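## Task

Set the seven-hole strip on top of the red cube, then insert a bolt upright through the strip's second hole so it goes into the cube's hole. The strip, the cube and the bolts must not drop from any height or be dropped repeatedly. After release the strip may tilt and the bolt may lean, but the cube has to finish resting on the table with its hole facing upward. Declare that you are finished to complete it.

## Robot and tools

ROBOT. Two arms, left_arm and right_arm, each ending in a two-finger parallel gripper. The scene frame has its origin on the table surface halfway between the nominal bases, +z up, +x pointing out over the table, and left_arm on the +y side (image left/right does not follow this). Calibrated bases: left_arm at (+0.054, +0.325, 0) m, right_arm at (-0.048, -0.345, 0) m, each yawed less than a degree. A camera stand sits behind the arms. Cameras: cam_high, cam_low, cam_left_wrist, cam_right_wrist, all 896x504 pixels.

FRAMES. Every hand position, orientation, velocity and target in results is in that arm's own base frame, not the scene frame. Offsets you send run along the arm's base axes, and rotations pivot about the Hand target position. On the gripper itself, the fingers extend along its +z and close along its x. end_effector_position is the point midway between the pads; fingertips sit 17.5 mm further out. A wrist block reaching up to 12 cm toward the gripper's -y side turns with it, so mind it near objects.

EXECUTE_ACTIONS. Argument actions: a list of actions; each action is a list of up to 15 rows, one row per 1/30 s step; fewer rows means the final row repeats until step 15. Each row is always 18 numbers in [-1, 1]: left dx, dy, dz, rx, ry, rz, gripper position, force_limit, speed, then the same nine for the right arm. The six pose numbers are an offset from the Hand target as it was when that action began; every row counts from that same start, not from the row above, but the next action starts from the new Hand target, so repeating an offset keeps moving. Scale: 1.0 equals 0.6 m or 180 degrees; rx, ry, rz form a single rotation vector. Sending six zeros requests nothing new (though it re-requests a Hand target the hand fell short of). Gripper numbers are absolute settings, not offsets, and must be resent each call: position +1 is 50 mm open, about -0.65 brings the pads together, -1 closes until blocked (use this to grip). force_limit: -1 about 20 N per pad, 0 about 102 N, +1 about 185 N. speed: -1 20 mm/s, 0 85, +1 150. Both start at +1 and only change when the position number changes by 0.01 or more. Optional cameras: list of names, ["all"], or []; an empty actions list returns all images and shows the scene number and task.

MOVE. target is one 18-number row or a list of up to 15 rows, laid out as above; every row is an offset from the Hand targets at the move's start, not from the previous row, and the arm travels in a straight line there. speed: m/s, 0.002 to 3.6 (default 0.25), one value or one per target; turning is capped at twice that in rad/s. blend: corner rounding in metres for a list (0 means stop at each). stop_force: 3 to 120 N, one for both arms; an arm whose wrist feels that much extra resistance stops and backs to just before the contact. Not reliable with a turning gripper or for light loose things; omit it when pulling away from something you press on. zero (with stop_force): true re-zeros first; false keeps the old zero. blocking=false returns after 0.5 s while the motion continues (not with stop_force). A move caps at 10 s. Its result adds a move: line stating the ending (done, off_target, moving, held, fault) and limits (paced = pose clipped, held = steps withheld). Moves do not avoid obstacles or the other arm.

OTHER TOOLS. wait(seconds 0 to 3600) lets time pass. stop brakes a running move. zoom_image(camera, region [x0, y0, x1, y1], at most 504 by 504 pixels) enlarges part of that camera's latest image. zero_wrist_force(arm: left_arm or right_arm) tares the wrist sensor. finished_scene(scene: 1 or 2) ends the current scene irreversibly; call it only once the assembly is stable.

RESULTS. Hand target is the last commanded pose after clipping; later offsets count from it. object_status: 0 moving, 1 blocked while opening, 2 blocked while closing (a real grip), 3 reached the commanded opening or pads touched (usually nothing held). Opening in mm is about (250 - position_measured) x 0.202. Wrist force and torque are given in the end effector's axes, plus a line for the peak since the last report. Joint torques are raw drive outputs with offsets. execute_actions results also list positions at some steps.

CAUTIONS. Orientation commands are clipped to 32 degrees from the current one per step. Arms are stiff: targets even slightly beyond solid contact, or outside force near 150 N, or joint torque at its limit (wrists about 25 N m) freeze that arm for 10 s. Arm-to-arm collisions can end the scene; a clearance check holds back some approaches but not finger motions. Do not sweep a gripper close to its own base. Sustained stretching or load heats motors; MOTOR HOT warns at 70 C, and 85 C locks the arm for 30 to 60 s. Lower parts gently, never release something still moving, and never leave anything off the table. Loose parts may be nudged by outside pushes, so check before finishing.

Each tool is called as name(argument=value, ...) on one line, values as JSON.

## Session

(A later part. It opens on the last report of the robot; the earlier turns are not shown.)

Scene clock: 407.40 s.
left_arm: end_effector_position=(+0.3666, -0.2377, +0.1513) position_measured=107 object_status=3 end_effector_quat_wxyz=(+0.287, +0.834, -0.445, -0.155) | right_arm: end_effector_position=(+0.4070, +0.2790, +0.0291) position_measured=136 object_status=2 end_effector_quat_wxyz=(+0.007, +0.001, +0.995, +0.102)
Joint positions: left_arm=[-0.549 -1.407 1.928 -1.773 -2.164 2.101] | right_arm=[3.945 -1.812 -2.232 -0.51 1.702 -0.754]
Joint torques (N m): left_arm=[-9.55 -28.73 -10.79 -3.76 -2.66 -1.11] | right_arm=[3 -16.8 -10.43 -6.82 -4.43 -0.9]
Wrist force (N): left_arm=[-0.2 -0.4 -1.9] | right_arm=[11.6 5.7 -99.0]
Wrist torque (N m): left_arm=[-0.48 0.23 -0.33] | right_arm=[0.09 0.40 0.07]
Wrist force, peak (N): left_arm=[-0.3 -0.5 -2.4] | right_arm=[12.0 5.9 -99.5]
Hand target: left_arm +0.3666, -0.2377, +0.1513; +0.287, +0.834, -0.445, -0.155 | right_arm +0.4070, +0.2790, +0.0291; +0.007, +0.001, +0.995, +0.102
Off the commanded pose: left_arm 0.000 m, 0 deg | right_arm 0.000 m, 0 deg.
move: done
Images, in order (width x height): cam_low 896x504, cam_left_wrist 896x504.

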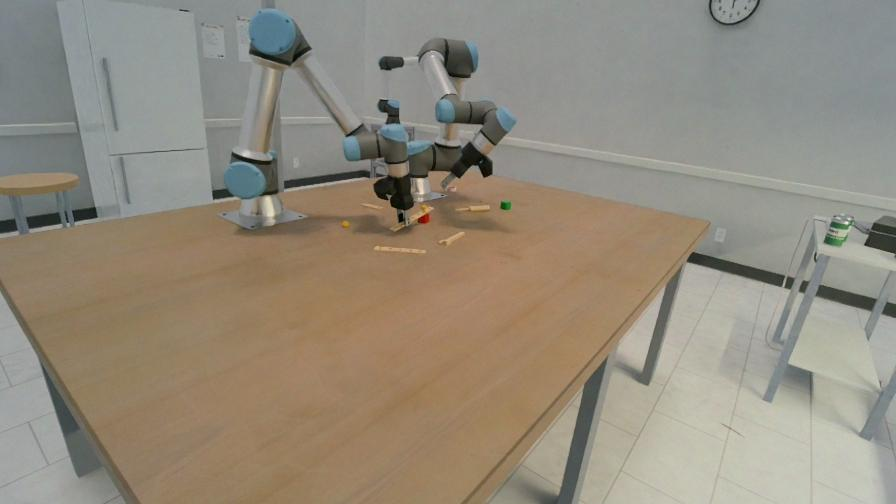

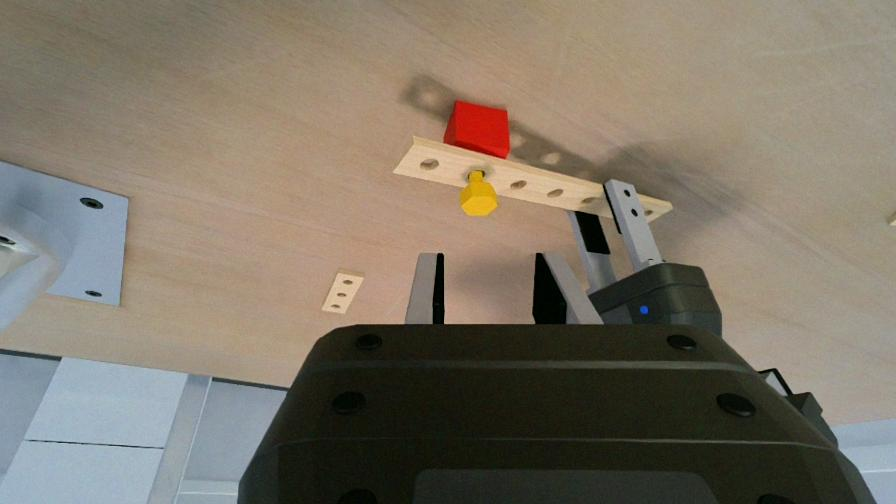

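move(target=[0,0,0,0,0,0,0.3,-0.8,-1,0,0,0.004,-0.006,0,0,-1,-0.8,-0.8], speed=0.02)

move(target=[[0,0,0,0,0,0,0.3,-0.8,-1,0,0,0,0,0,0,0.2,-0.8,-1],[0,0,0,0,0,0,0.3,-0.8,-1,0,-0.03,0.15,0,0,0,0.2,-0.8,-1]], speed=[0.02,0.06], cameras=["cam_left_wrist","cam_low"])

zoom_image(camera="cam_low", region=[390, 190, 440, 230])

zoom_image(camera="cam_left_wrist", region=[390, 60, 570, 240])

Scene clock: 413.87 s.
left_arm: end_effector_position=(+0.3666, -0.2377, +0.1513) position_measured=107 object_status=3 end_effector_quat_wxyz=(+0.287, +0.834, -0.445, -0.155) | right_arm: end_effector_position=(+0.4070, +0.2790, +0.0315) position_measured=136 object_status=2 end_effector_quat_wxyz=(+0.007, +0.001, +0.996, +0.092) end_effector_velocity=(+0.001, +0.001, +0.001) end_effector_angular_velocity=(+0.003, -0.003, +0.000)
Joint positions: left_arm=[-0.549 -1.407 1.928 -1.773 -2.164 2.101] | right_arm=[3.953 -1.806 -2.223 -0.539 1.688 -0.748]
Joint velocities: left_arm=[within noise] | right_arm=[0 0 0 0.005 0 0]
Joint torques (N m): left_arm=[-9.9 -31.88 -10.83 -3.67 -2.63 -0.95] | right_arm=[-0.38 32.06 22.97 4.51 0.92 0.94]
Wrist force (N): left_arm=[-0.3 -0.2 -1.8] | right_arm=[0.1 0.4 -3.3]
Wrist torque (N m): left_arm=[-0.45 0.24 -0.33] | right_arm=[-0.21 -0.06 -0.13]
Wrist force, peak (N): left_arm=[-0.2 -0.5 -2.4] | right_arm=[10.8 10.2 -101.2]
Hand target: left_arm +0.3666, -0.2377, +0.1513; +0.287, +0.834, -0.445, -0.155 | right_arm +0.4070, +0.2790, +0.0315; +0.007, +0.001, +0.996, +0.093
Off the commanded pose: left_arm 0.000 m, 0 deg | right_arm 0.000 m, 0 deg.
move: done

Scene clock: 416.23 s.
left_arm: end_effector_position=(+0.3666, -0.2377, +0.1513) position_measured=107 object_status=3 end_effector_quat_wxyz=(+0.287, +0.834, -0.445, -0.155) | right_arm: end_effector_position=(+0.4071, +0.2610, +0.1217) position_measured=123 object_status=3 end_effector_quat_wxyz=(+0.007, +0.001, +0.996, +0.093)
Joint positions: left_arm=[-0.549 -1.407 1.928 -1.773 -2.164 2.101] | right_arm=[3.924 -1.61 -2.143 -0.818 1.692 -0.777]
Joint torques (N m): left_arm=[-9.21 -33.44 -11.11 -3.82 -2.67 -0.7] | right_arm=[4.89 18.35 13.07 5.23 2.26 0.64]
Wrist force (N): left_arm=[-0.3 -0.2 -1.9] | right_arm=[0.4 -0.1 -0.9]
Wrist torque (N m): left_arm=[-0.44 0.24 -0.33] | right_arm=[0.03 -0.11 0.07]
Wrist force, peak (N): left_arm=[-0.3 -0.5 -2.3] | right_arm=[0.0 0.7 -3.2]
Hand target: left_arm +0.3666, -0.2377, +0.1513; +0.287, +0.834, -0.445, -0.155 | right_arm +0.4070, +0.2610, +0.1215; +0.007, +0.001, +0.996, +0.093
Off the commanded pose: left_arm 0.000 m, 0 deg | right_arm 0.000 m, 0 deg.
move: done
Images, in order (width x height): cam_low 896x504, cam_left_wrist 896x504.

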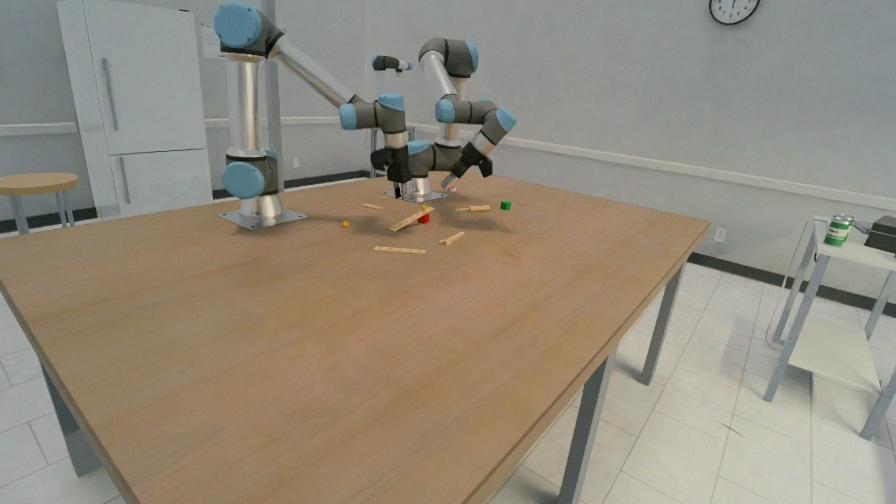

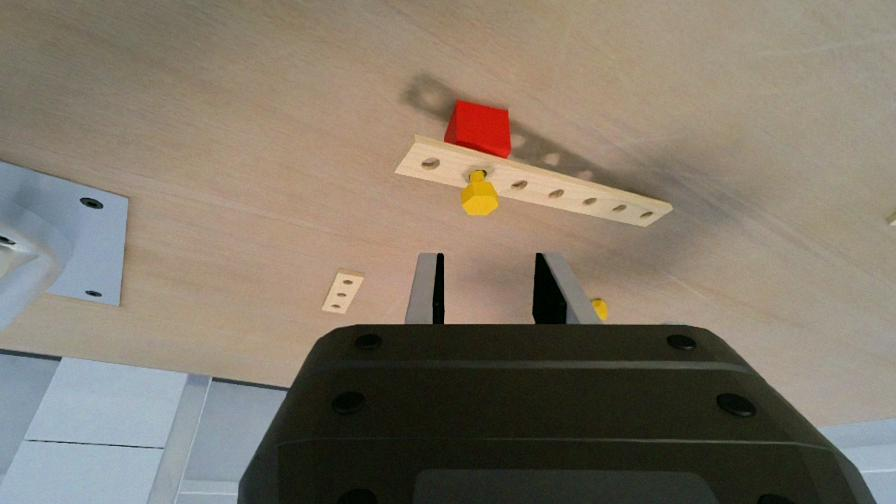

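Scaled by 10.080 from the camera's image (finer frame: 1280x720).

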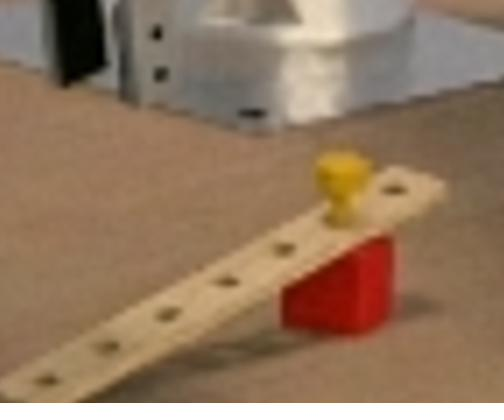

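Scaled by 2.800 from the camera's image (finer frame: 1280x720).

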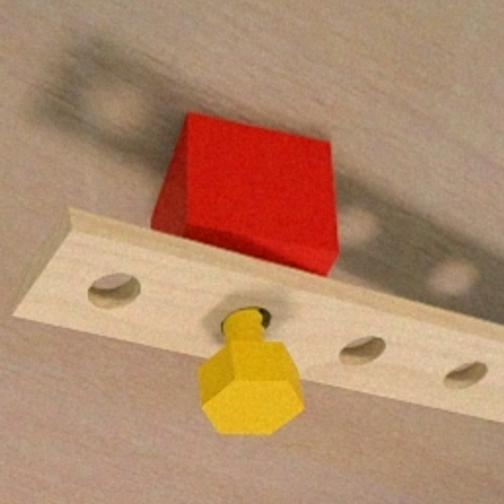

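Standing and stable.

finished_scene(scene=2)

The scene is finished: the task was done.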